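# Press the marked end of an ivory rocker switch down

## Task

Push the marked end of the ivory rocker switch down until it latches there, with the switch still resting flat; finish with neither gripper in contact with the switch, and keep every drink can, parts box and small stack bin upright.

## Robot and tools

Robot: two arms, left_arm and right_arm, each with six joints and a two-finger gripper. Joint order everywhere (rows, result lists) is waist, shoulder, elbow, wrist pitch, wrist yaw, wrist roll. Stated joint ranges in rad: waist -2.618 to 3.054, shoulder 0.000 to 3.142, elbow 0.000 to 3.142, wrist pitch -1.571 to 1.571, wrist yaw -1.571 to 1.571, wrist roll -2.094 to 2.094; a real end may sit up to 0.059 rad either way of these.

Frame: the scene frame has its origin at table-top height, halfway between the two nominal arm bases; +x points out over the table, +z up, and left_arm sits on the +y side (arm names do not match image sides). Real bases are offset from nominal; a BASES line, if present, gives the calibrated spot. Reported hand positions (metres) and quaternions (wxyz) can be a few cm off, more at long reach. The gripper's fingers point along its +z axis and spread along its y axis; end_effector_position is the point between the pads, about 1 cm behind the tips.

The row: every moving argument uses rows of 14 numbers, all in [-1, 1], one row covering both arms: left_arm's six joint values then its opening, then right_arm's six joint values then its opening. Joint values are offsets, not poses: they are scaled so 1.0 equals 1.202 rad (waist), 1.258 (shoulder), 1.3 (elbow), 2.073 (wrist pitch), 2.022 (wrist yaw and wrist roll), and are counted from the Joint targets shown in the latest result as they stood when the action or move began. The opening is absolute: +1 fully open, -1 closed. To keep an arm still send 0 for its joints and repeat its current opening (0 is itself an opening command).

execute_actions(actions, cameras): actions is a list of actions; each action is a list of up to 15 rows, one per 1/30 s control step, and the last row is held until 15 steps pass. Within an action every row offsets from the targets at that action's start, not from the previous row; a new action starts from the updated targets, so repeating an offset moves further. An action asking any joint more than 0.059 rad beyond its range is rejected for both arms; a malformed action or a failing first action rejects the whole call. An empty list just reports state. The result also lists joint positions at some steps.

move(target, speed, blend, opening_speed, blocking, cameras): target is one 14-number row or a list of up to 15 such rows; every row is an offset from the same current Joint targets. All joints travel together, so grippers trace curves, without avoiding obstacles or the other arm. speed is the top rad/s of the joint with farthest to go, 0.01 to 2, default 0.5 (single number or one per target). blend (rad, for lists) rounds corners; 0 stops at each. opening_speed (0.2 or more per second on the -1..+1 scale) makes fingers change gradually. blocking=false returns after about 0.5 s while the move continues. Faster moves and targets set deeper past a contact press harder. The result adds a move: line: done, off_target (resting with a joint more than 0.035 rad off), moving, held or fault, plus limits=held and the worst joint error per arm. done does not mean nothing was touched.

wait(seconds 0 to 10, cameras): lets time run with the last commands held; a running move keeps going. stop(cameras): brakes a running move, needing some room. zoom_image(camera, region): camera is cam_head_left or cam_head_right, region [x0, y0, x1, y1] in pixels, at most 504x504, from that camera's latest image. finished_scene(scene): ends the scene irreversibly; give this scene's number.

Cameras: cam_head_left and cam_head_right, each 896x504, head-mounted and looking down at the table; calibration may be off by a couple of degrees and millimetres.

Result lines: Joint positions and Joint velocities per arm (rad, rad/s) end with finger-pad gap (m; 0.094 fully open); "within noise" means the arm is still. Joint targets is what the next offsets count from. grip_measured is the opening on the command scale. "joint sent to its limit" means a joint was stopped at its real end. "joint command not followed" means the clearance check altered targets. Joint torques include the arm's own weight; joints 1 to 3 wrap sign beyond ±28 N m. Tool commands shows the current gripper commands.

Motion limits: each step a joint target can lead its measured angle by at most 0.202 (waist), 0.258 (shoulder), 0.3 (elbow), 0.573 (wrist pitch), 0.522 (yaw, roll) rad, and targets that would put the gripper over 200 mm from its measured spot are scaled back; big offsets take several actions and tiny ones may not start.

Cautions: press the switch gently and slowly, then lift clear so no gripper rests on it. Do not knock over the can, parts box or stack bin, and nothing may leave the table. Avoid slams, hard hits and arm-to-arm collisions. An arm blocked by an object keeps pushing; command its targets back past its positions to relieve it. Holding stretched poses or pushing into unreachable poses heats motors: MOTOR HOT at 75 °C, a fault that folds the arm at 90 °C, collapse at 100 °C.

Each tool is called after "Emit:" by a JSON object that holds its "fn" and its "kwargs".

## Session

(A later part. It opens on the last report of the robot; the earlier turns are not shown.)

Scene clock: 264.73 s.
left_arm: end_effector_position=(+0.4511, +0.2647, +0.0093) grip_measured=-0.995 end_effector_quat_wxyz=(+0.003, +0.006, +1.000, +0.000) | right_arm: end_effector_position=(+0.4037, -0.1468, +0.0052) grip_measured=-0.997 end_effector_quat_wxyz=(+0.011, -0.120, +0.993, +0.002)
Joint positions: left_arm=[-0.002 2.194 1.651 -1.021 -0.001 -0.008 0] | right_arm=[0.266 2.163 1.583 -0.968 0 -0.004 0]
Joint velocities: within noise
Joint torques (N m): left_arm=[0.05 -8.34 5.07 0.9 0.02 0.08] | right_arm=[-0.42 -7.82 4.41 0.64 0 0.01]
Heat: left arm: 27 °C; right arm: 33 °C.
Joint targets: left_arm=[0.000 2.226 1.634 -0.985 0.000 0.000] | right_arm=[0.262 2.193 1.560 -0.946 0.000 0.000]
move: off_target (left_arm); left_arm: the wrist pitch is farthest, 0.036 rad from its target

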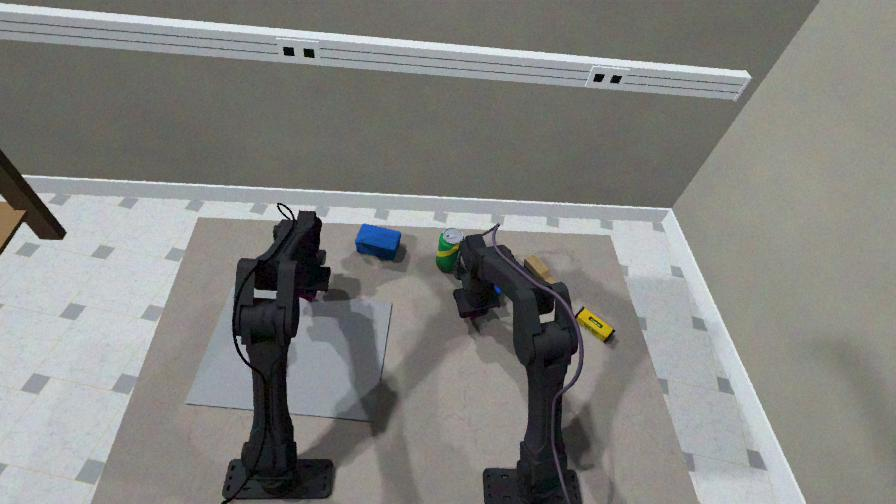

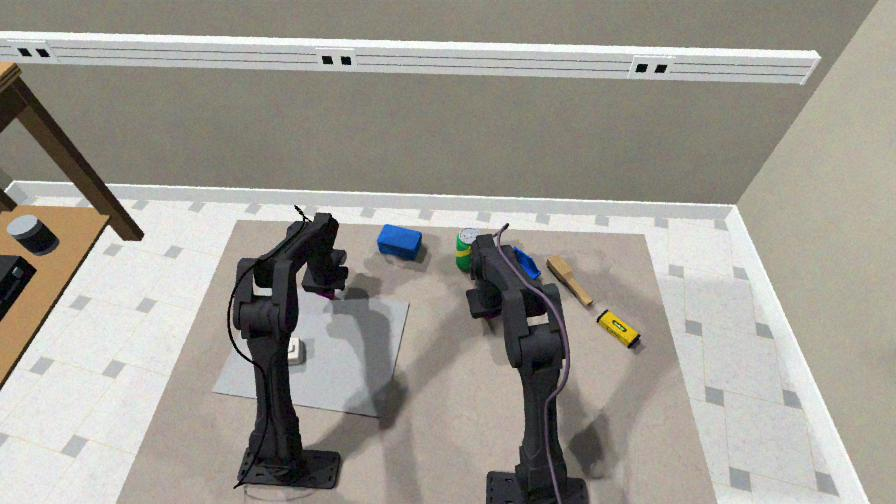

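Emit:
{"fn": "zoom_image", "kwargs": {"camera": "cam_head_right", "region": [290, 250, 370, 310]}}

Emit:
{"fn": "zoom_image", "kwargs": {"camera": "cam_head_left", "region": [440, 280, 520, 340]}}

Emit:
{"fn": "zoom_image", "kwargs": {"camera": "cam_head_left", "region": [270, 250, 350, 310]}}

Emit:
{"fn": "zoom_image", "kwargs": {"camera": "cam_head_right", "region": [450, 280, 530, 340]}}

Scaled by 6.300 from the camera's 896x504 image, which has a finer 1280x720 frame.

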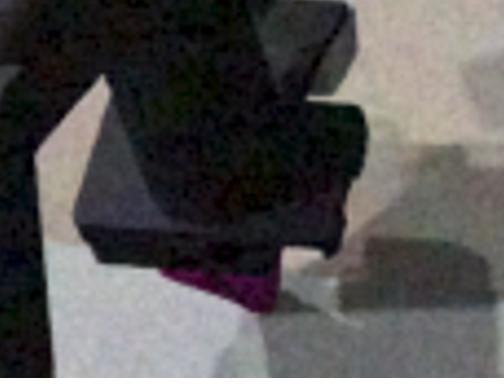

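Scaled by 6.300 from the camera's 896x504 image, which has a finer 1280x720 frame.

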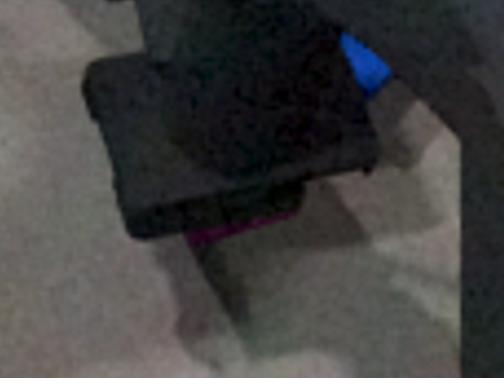

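Scaled by 6.300 from the camera's 896x504 image, which has a finer 1280x720 frame.

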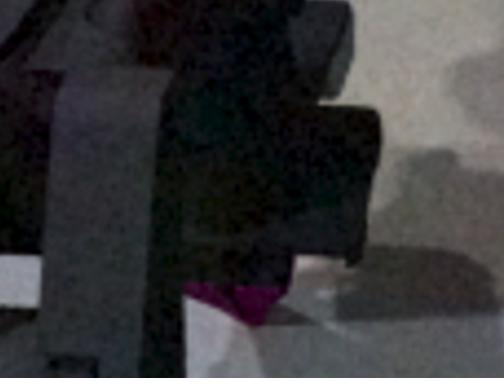

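Scaled by 6.300 from the camera's 896x504 image, which has a finer 1280x720 frame.

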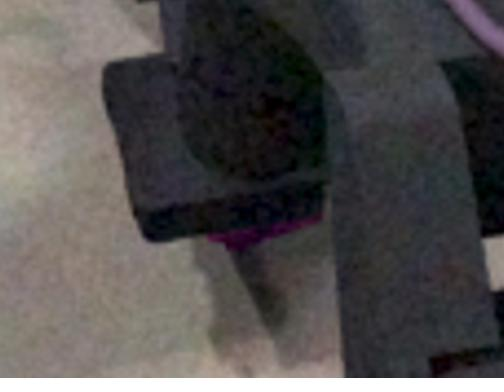

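Emit:
{"fn": "move", "kwargs": {"target": [[0.0, -0.9746, -0.334, -0.0844, 0, 0, -1, -0.1, -0.9483, -0.277, -0.1032, 0, 0, -1], [0.0125, -0.5437, -0.9869, 0.9166, -0.0702, -0.0223, -1, -0.228, -0.5087, -0.9062, 0.878, -0.002, -0.0094, -1]], "speed": [0.8, 0.8], "blend": 0.2}}

Scene clock: 296.27 s.
left_arm: end_effector_position=(+0.4319, +0.2923, +0.1123) grip_measured=-0.996 end_effector_quat_wxyz=(+0.602, -0.049, +0.796, +0.039) | right_arm: end_effector_position=(+0.4120, -0.2582, +0.1169) grip_measured=-0.997 end_effector_quat_wxyz=(+0.603, +0.010, +0.798, -0.015)
Joint positions: left_arm=[0.008 1.529 0.356 0.896 -0.131 -0.035 0] | right_arm=[-0.008 1.54 0.399 0.864 0 -0.013 0]
Joint velocities: within noise
Joint torques (N m): left_arm=[0.57 -3.67 5.64 2.4 -0.15 -0.13] | right_arm=[-0.43 -3.51 4.59 2.21 -0.05 -0.08]
Heat: left arm: 28 °C; right arm: 32 °C.
Joint targets: left_arm=[0.015 1.542 0.351 0.915 -0.142 -0.045] | right_arm=[-0.013 1.553 0.382 0.874 -0.004 -0.018]
move: done

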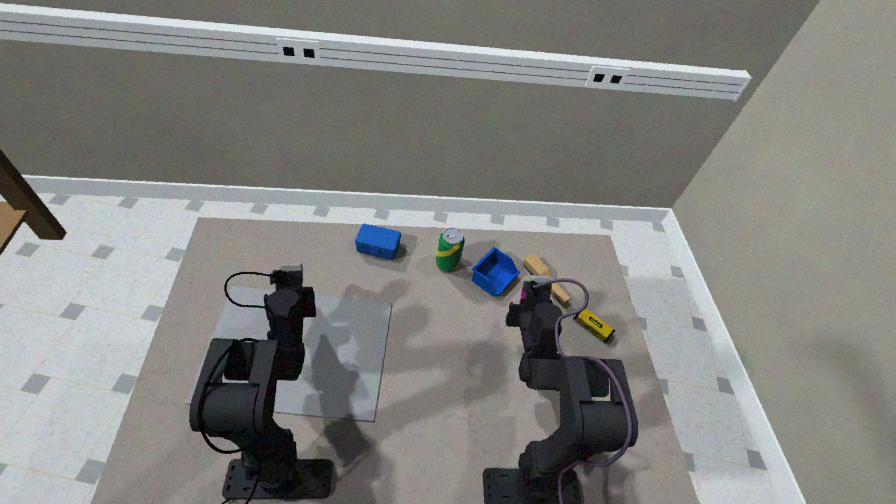

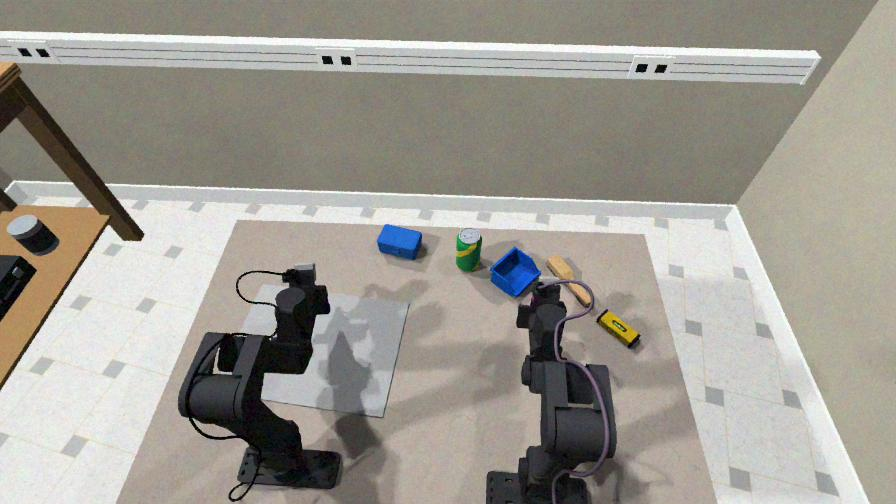

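Emit:
{"fn": "move", "kwargs": {"target": [[0, -0.43, 0.65, -1.0, 0.07, 0.022, -1, 0, -0.44, 0.63, -0.98, 0.002, 0.009, -1], [0.75, -0.43, 0.65, -1.0, 0.07, 0.022, -1, -0.75, -0.44, 0.63, -0.98, 0.002, 0.009, -1]], "speed": [1.8, 1.3], "blend": 0.25}}

Scene clock: 305.10 s.
left_arm: end_effector_position=(+0.1882, +0.4665, +0.2337) grip_measured=-0.996 end_effector_quat_wxyz=(+0.258, -0.419, +0.861, +0.126) | right_arm: end_effector_position=(+0.1523, -0.4436, +0.2346) grip_measured=-0.997 end_effector_quat_wxyz=(+0.259, +0.431, +0.854, -0.132)
Joint positions: left_arm=[0.911 1.009 1.173 -1.153 -0.009 -0.01 0] | right_arm=[-0.909 1.005 1.171 -1.147 -0.001 -0.005 0]
Joint velocities: within noise
Joint torques (N m): left_arm=[0.44 -1.7 9.4 1.54 0.1 0.08] | right_arm=[-0.46 -1.13 9.42 1.33 0 0.02]
Heat: left arm: 30 °C; right arm: 33 °C.
Joint targets: left_arm=[0.916 1.001 1.196 -1.158 0.000 -0.001] | right_arm=[-0.914 0.999 1.201 -1.158 0.000 0.000]
move: done

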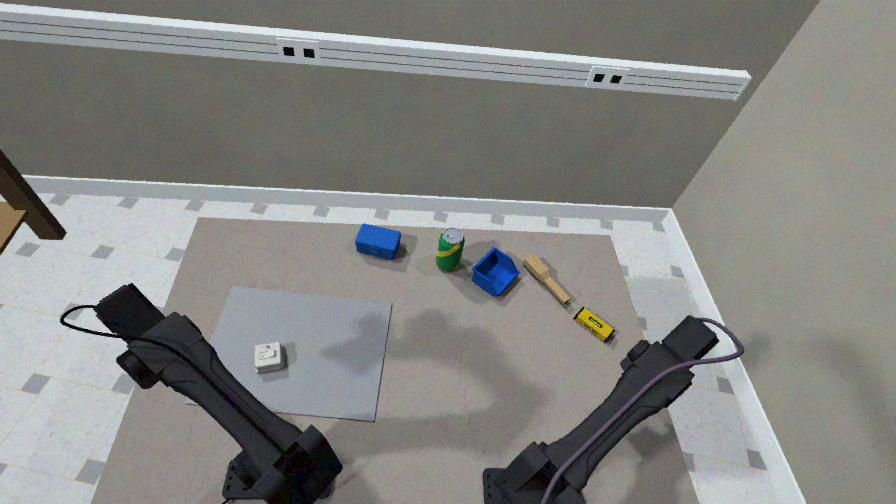

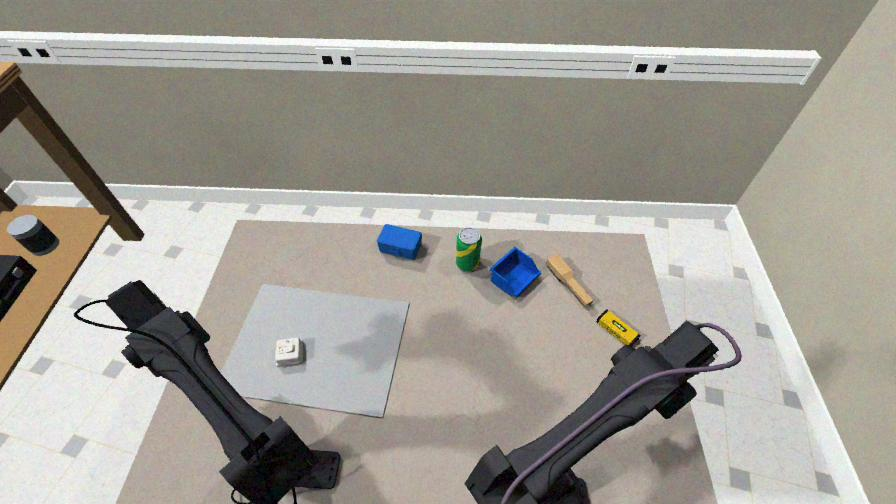

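Emit:
{"fn": "zoom_image", "kwargs": {"camera": "cam_head_left", "region": [240, 328, 300, 388]}}

Emit:
{"fn": "zoom_image", "kwargs": {"camera": "cam_head_right", "region": [260, 322, 320, 382]}}

Scaled by 8.400 from the camera's 896x504 image, which has a finer 1280x720 frame.

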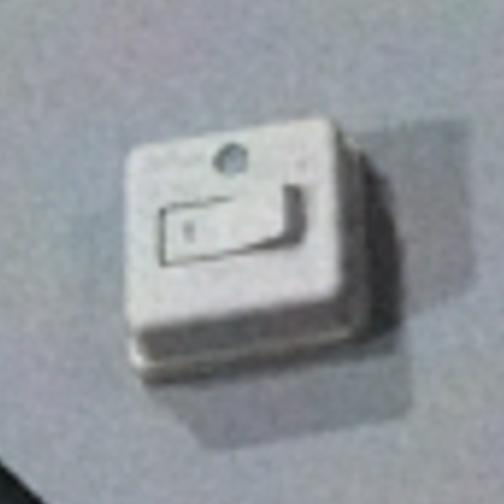

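Scaled by 8.400 from the camera's 896x504 image, which has a finer 1280x720 frame.

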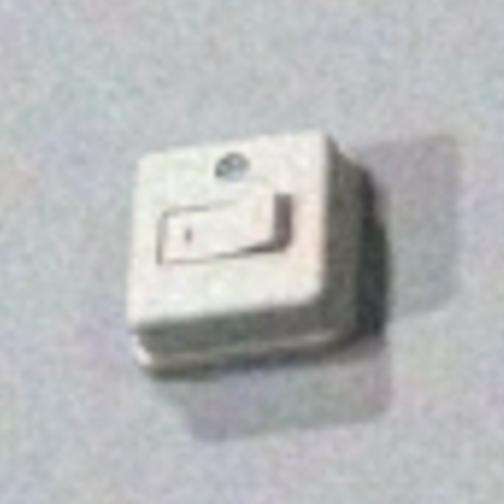

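Emit:
{"fn": "move", "kwargs": {"target": [[-0.5196, 0.2377, -0.0292, -0.001, 0, 0, -1, 0, 0, 0, 0, 0, 0, -1], [-0.5196, 0.4805, -0.1008, 0.0617, 0, 0, -1, 0, 0, 0, 0, 0, 0, -1], [-0.5196, 0.5223, -0.1769, 0.1312, 0, 0, -1, 0, 0, 0, 0, 0, 0, -1], [-0.5196, 0.5242, -0.1812, 0.1346, 0, 0, -1, 0, 0, 0, 0, 0, 0, -1], [-0.5196, 0.4515, -0.0292, -0.001, 0, 0, -1, 0, 0, 0, 0, 0, 0, -1]], "speed": [1.2, 0.8, 0.1, 0.05, 0.5], "blend": [0.15, 0.02, 0, 0, 0]}}

Scene clock: 313.77 s.
left_arm: end_effector_position=(+0.2873, +0.3459, +0.0796) grip_measured=-0.996 end_effector_quat_wxyz=(-0.020, -0.144, +0.989, -0.001) | right_arm: end_effector_position=(+0.1522, -0.4435, +0.2345) grip_measured=-0.997 end_effector_quat_wxyz=(+0.259, +0.431, +0.855, -0.132)
Joint positions: left_arm=[0.296 1.596 1.138 -1.151 -0.004 -0.009 0] | right_arm=[-0.909 1.005 1.171 -1.148 -0.001 -0.005 0]
Joint velocities: within noise
Joint torques (N m): left_arm=[-0.38 -8.02 8.57 0.39 0.06 0.08] | right_arm=[-0.46 -1.13 9.4 1.37 0 0.02]
Heat: left arm: 29 °C; right arm: 33 °C.
Joint targets: left_arm=[0.292 1.569 1.158 -1.160 0.000 -0.001] | right_arm=[-0.914 0.999 1.201 -1.157 0.000 0.000]
move: done

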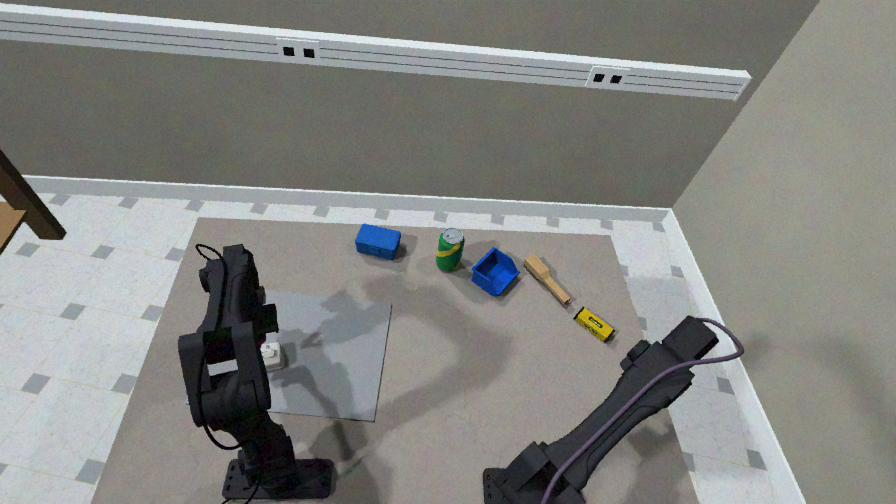

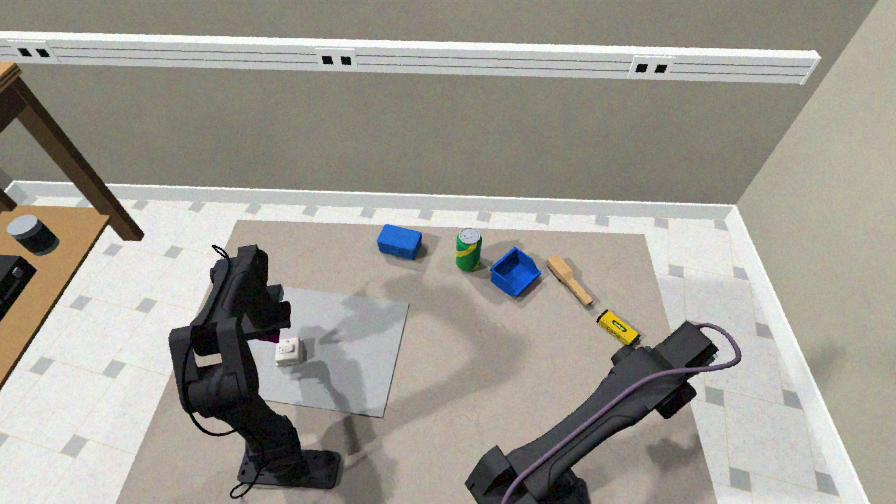

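Emit:
{"fn": "zoom_image", "kwargs": {"camera": "cam_head_right", "region": [260, 322, 320, 382]}}

Scaled by 8.400 from the camera's 896x504 image, which has a finer 1280x720 frame.

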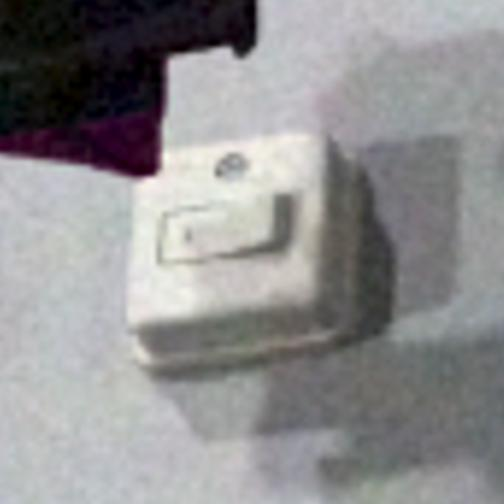

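Emit:
{"fn": "finished_scene", "kwargs": {"scene": 1}}

The scene is finished: the task was done.


## Next scene

The same job, from a new start.

Emit:
{"fn": "move", "kwargs": {"target": [[0, -0.43, 0.65, -1.0, 0.07, 0.022, -1, 0, -0.44, 0.63, -0.98, 0.002, 0.009, -1], [0.75, -0.43, 0.65, -1.0, 0.07, 0.022, -1, -0.75, -0.44, 0.63, -0.98, 0.002, 0.009, -1]], "speed": [1.8, 1.3], "blend": 0.25}}

Scene clock: 2.53 s.
left_arm: end_effector_position=(+0.2100, +0.4119, +0.2588) grip_measured=-0.995 end_effector_quat_wxyz=(+0.318, -0.389, +0.864, -0.024) | right_arm: end_effector_position=(+0.1450, -0.4374, +0.2195) grip_measured=-0.997 end_effector_quat_wxyz=(+0.254, +0.483, +0.835, -0.068)
Joint positions: left_arm=[0.961 0.967 1.242 -1.284 0.346 -0.005 0] | right_arm=[-1.013 1.015 1.145 -1.184 -0.129 0.041 0]
Joint velocities: within noise
Joint torques (N m): left_arm=[0.49 -0.62 9.09 1.45 0.33 0.11] | right_arm=[-0.49 -1.28 9.61 1.2 -0.08 0.01]
Heat: left arm: 25 °C; right arm: 29 °C.
Joint targets: left_arm=[0.966 0.964 1.266 -1.289 0.358 0.008] | right_arm=[-1.018 1.007 1.178 -1.196 -0.129 0.044]
move: done

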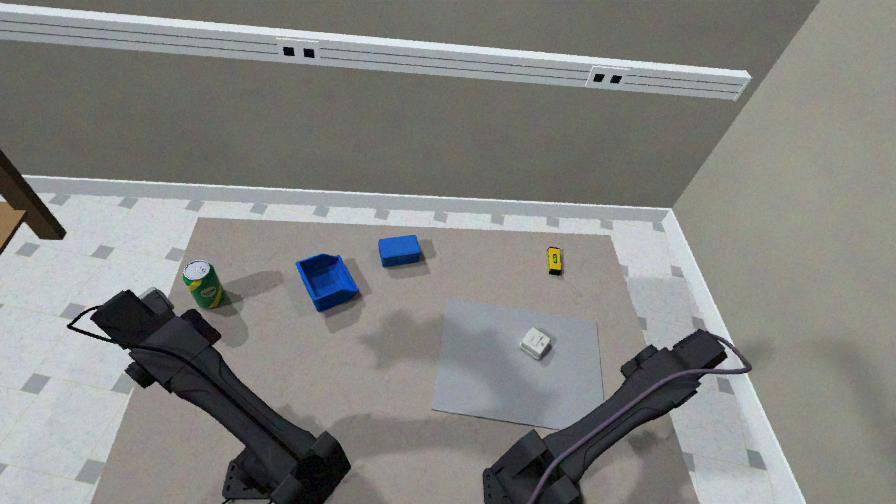

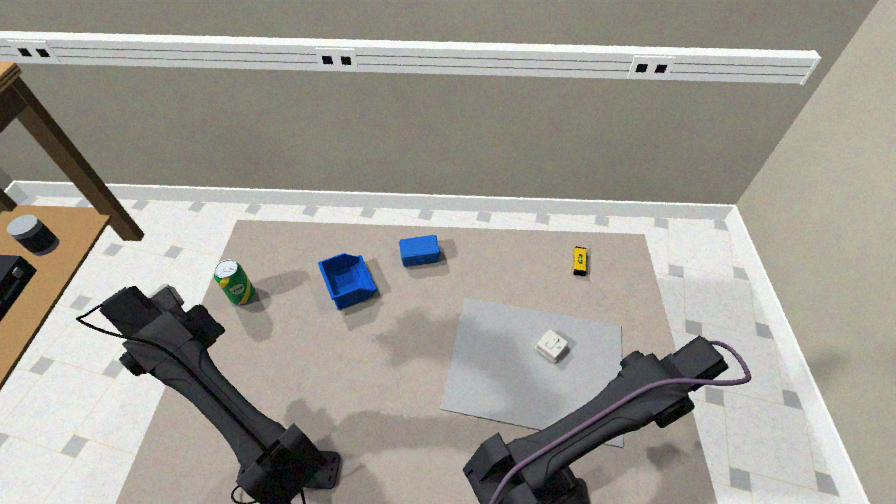

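Emit:
{"fn": "zoom_image", "kwargs": {"camera": "cam_head_left", "region": [506, 312, 566, 372]}}

Emit:
{"fn": "zoom_image", "kwargs": {"camera": "cam_head_right", "region": [522, 316, 582, 376]}}

Scaled by 8.400 from the camera's 896x504 image, which has a finer 1280x720 frame.

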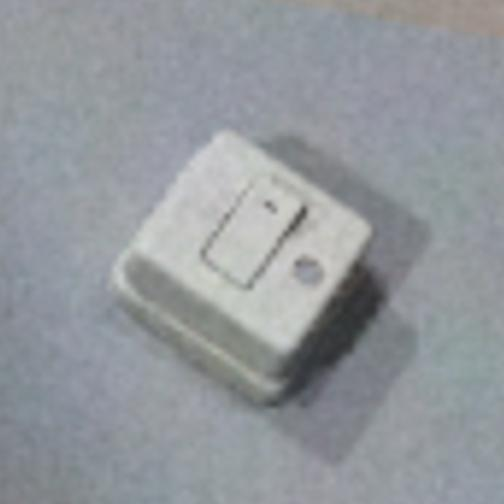

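Scaled by 8.400 from the camera's 896x504 image, which has a finer 1280x720 frame.

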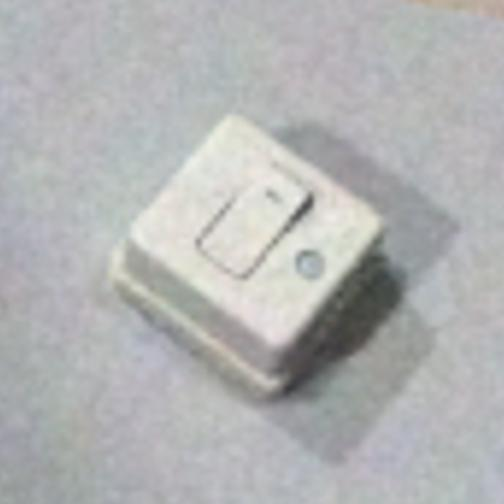

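Emit:
{"fn": "move", "kwargs": {"target": [[0, 0, 0, 0, 0, 0, -1, 0.7173, 0.352, 0.186, 0, 0.0638, -0.0218, -1], [0, 0, 0, 0, 0, 0, -1, 0.7173, 0.6836, 0.15, 0.0574, 0.0638, -0.0218, -1], [0, 0, 0, 0, 0, 0, -1, 0.7173, 0.7202, 0.0762, 0.122, 0.0638, -0.0218, -1], [0, 0, 0, 0, 0, 0, -1, 0.7173, 0.7222, 0.072, 0.1255, 0.0638, -0.0218, -1], [0, 0, 0, 0, 0, 0, -1, 0.7173, 0.6598, 0.2185, 0, 0.0638, -0.0218, -1]], "speed": [1.2, 0.8, 0.1, 0.05, 0.5], "blend": [0.15, 0.02, 0, 0, 0]}}

Emit:
{"fn": "zoom_image", "kwargs": {"camera": "cam_head_left", "region": [506, 312, 566, 372]}}

Emit:
{"fn": "zoom_image", "kwargs": {"camera": "cam_head_right", "region": [522, 316, 582, 376]}}

Scene clock: 15.13 s.
left_arm: end_effector_position=(+0.2099, +0.4117, +0.2587) grip_measured=-0.995 end_effector_quat_wxyz=(+0.318, -0.390, +0.864, -0.025) | right_arm: end_effector_position=(+0.3314, -0.3030, +0.0737) grip_measured=-0.997 end_effector_quat_wxyz=(-0.025, +0.096, +0.995, +0.008)
Joint positions: left_arm=[0.961 0.967 1.242 -1.285 0.346 -0.005 0] | right_arm=[-0.158 1.868 1.431 -1.184 -0.011 0.005 0]
Joint velocities: within noise
Joint torques (N m): left_arm=[0.39 -0.62 8.9 1.45 0.36 0.11] | right_arm=[0.12 -9.83 8.94 0.14 0.11 -0.07]
Heat: left arm: 27 °C; right arm: 31 °C.
Joint targets: left_arm=[0.966 0.964 1.266 -1.288 0.358 0.008] | right_arm=[-0.156 1.837 1.462 -1.196 0.000 0.000]
move: done

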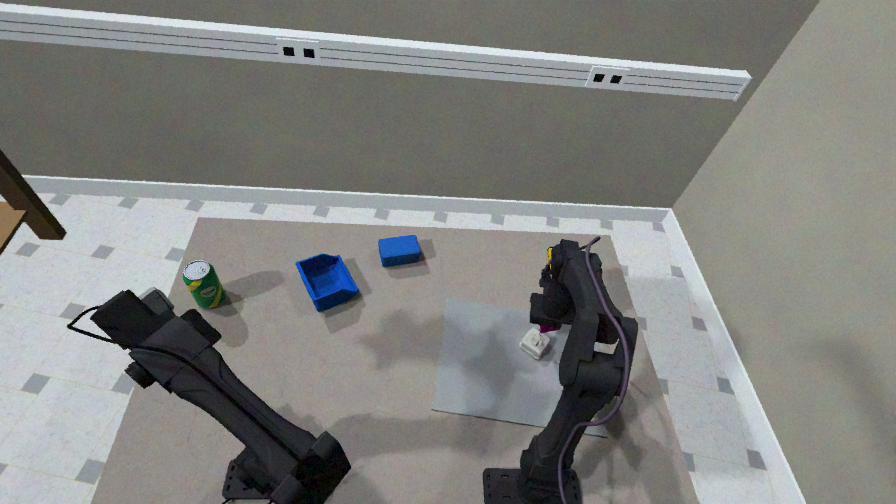

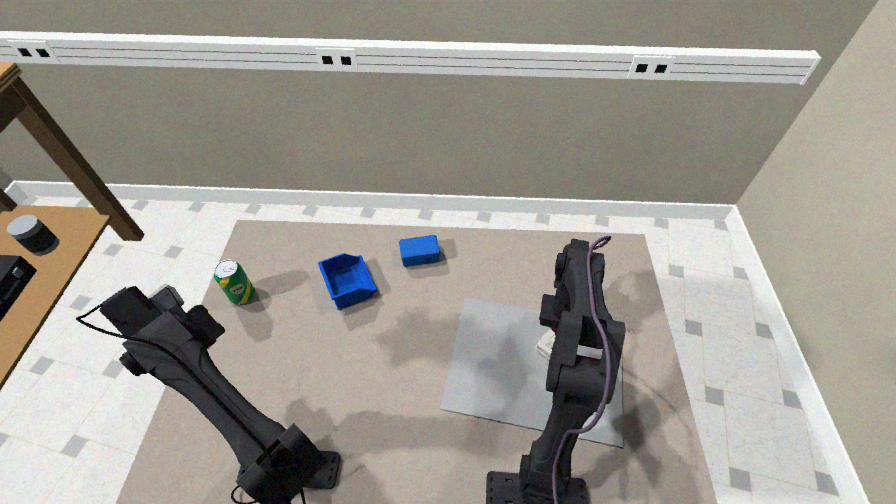

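Scaled by 8.400 from the camera's 896x504 image, which has a finer 1280x720 frame.

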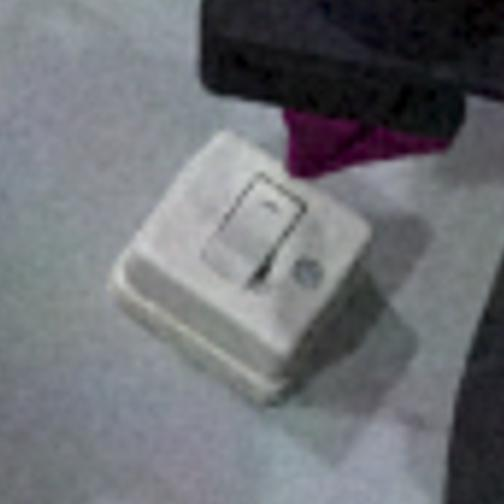

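Scaled by 8.400 from the camera's 896x504 image, which has a finer 1280x720 frame.

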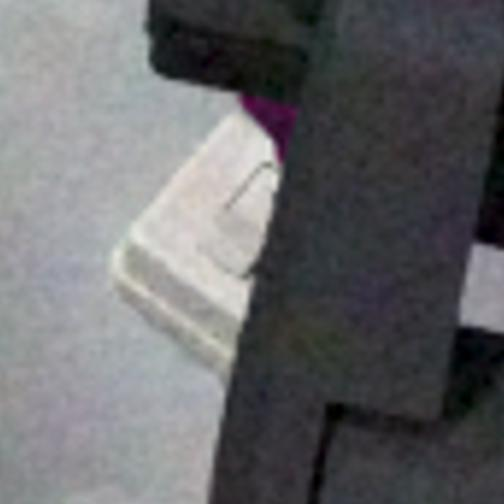

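Emit:
{"fn": "finished_scene", "kwargs": {"scene": 2}}

The scene is finished: the task was done.


## Next scene

The same job, from a new start.

Emit:
{"fn": "move", "kwargs": {"target": [[0, -0.43, 0.65, -1.0, 0.07, 0.022, -1, 0, -0.44, 0.63, -0.98, 0.002, 0.009, -1], [0.75, -0.43, 0.65, -1.0, 0.07, 0.022, -1, -0.75, -0.44, 0.63, -0.98, 0.002, 0.009, -1]], "speed": [1.8, 1.3], "blend": 0.25}}

Scene clock: 2.50 s.
left_arm: end_effector_position=(+0.1919, +0.4514, +0.2387) grip_measured=-0.995 end_effector_quat_wxyz=(+0.285, -0.412, +0.860, +0.101) | right_arm: end_effector_position=(+0.1555, -0.4832, +0.2440) grip_measured=-0.997 end_effector_quat_wxyz=(+0.270, +0.457, +0.824, -0.198)
Joint positions: left_arm=[0.911 0.957 1.158 -1.16 0.061 -0.019 0] | right_arm=[-0.898 1.064 1.18 -1.015 0.134 0.039 0]
Joint velocities: within noise
Joint torques (N m): left_arm=[0.42 -0.98 9.26 1.6 0.13 0.09] | right_arm=[-0.39 -1.92 9.62 1.48 0.11 0.04]
Heat: left arm: 24 °C; right arm: 28 °C.
Joint targets: left_arm=[0.917 0.951 1.181 -1.163 0.069 -0.008] | right_arm=[-0.902 1.056 1.211 -1.022 0.138 0.045]
move: done

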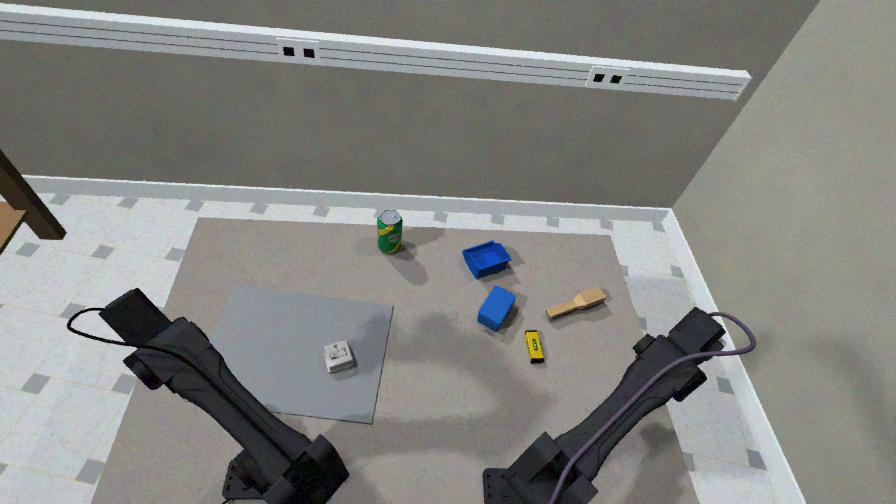

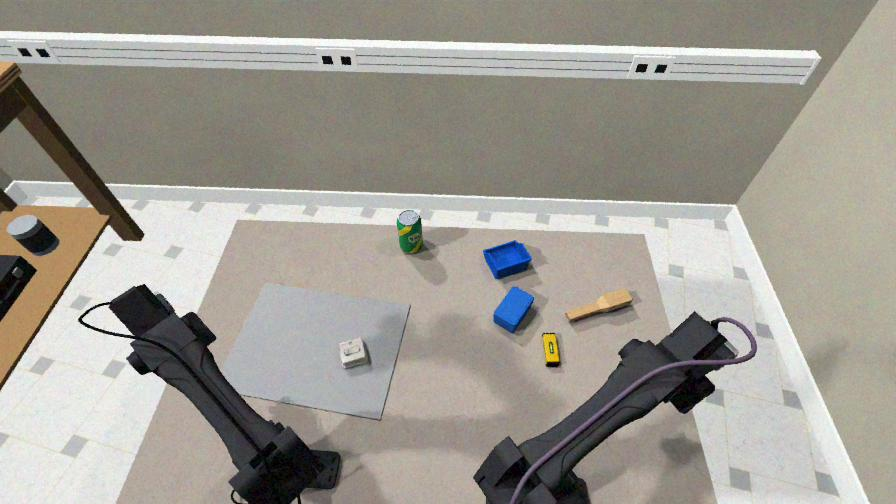

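Emit:
{"fn": "zoom_image", "kwargs": {"camera": "cam_head_left", "region": [310, 326, 370, 386]}}

Emit:
{"fn": "zoom_image", "kwargs": {"camera": "cam_head_right", "region": [322, 322, 382, 382]}}

Scaled by 8.400 from the camera's 896x504 image, which has a finer 1280x720 frame.

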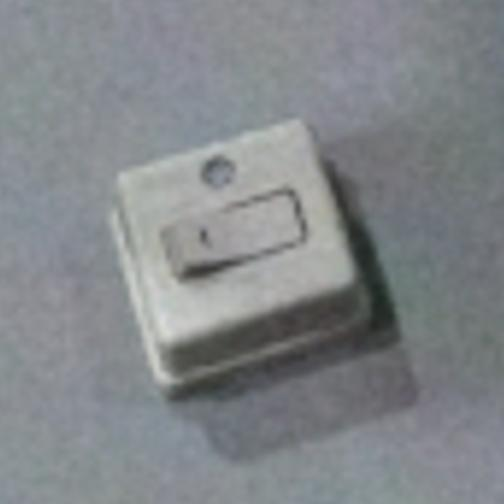

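Scaled by 8.400 from the camera's 896x504 image, which has a finer 1280x720 frame.

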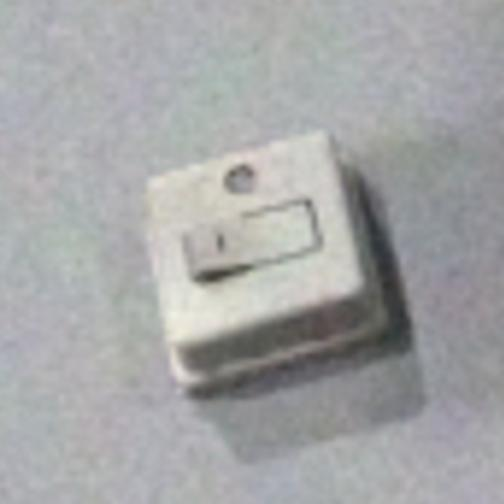

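Emit:
{"fn": "move", "kwargs": {"target": [[-1.0, 0.2774, -0.0115, 0.0014, -0.0292, 0.004, -1, 0, 0, 0, 0, 0, 0, -1], [-1.0, 0.5266, -0.0831, 0.0639, -0.0292, 0.004, -1, 0, 0, 0, 0, 0, 0, -1], [-1.0, 0.5684, -0.1592, 0.1336, -0.0292, 0.004, -1, 0, 0, 0, 0, 0, 0, -1], [-1.0, 0.5704, -0.1635, 0.137, -0.0292, 0.004, -1, 0, 0, 0, 0, 0, 0, -1], [-1.0, 0.4976, -0.0115, 0.0014, -0.0292, 0.004, -1, 0, 0, 0, 0, 0, 0, -1]], "speed": [1.3, 0.8, 0.1, 0.05, 0.5], "blend": [0.15, 0.02, 0, 0, 0]}}

Emit:
{"fn": "zoom_image", "kwargs": {"camera": "cam_head_right", "region": [322, 322, 382, 382]}}

Emit:
{"fn": "zoom_image", "kwargs": {"camera": "cam_head_left", "region": [310, 326, 370, 386]}}

Scene clock: 13.37 s.
left_arm: end_effector_position=(+0.2874, +0.1925, +0.0793) grip_measured=-0.995 end_effector_quat_wxyz=(-0.021, +0.143, +0.989, -0.004) | right_arm: end_effector_position=(+0.1553, -0.4830, +0.2438) grip_measured=-0.997 end_effector_quat_wxyz=(+0.269, +0.458, +0.824, -0.198)
Joint positions: left_arm=[-0.281 1.605 1.145 -1.152 0.014 -0.011 0] | right_arm=[-0.898 1.064 1.18 -1.016 0.134 0.039 0]
Joint velocities: within noise
Joint torques (N m): left_arm=[-0.4 -8.03 8.61 0.38 -0.05 0.09] | right_arm=[-0.4 -1.92 9.61 1.48 0.11 0.03]
Heat: left arm: 26 °C; right arm: 30 °C.
Joint targets: left_arm=[-0.285 1.577 1.166 -1.160 0.010 0.000] | right_arm=[-0.902 1.056 1.211 -1.022 0.138 0.045]
move: done

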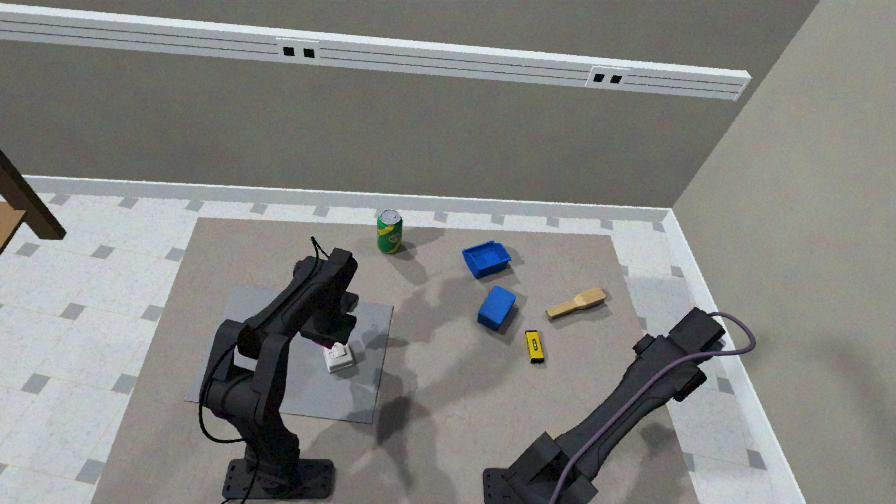

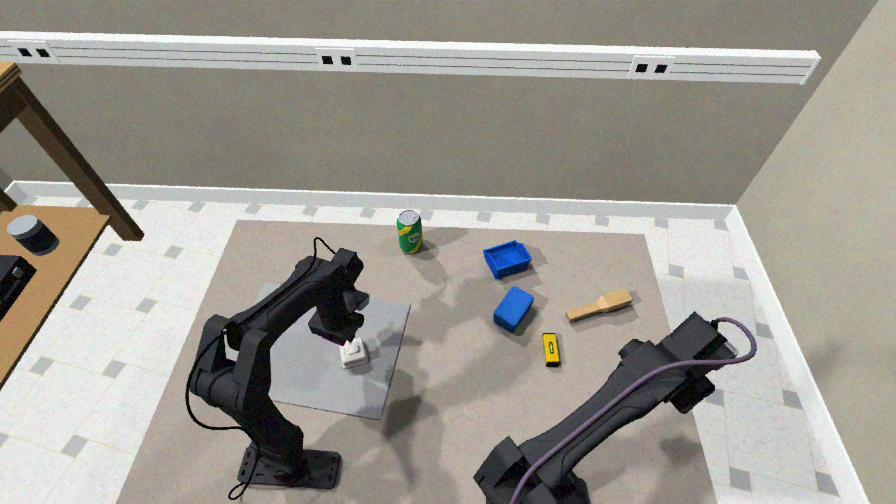

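Scaled by 8.400 from the camera's 896x504 image, which has a finer 1280x720 frame.

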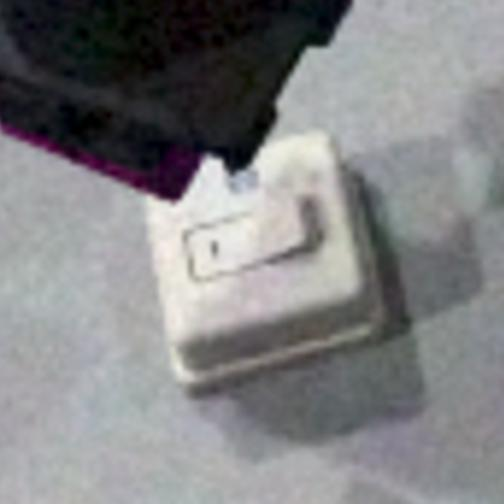

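Scaled by 8.400 from the camera's 896x504 image, which has a finer 1280x720 frame.

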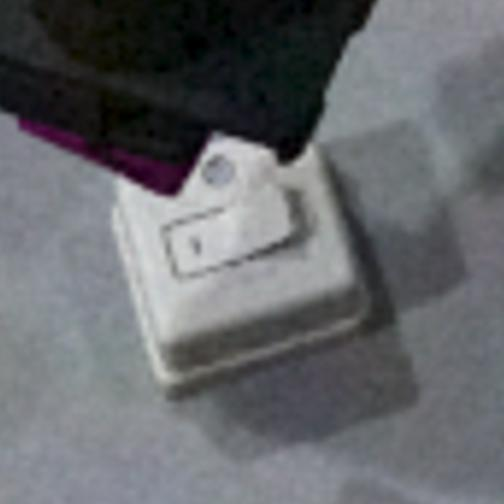

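The marked end of the rocker is now flush, the opposite end is raised, and the box is flat and hasn't moved. The gripper is clear of the switch.

Emit:
{"fn": "finished_scene", "kwargs": {"scene": 3}}

The scene is finished: the task was done.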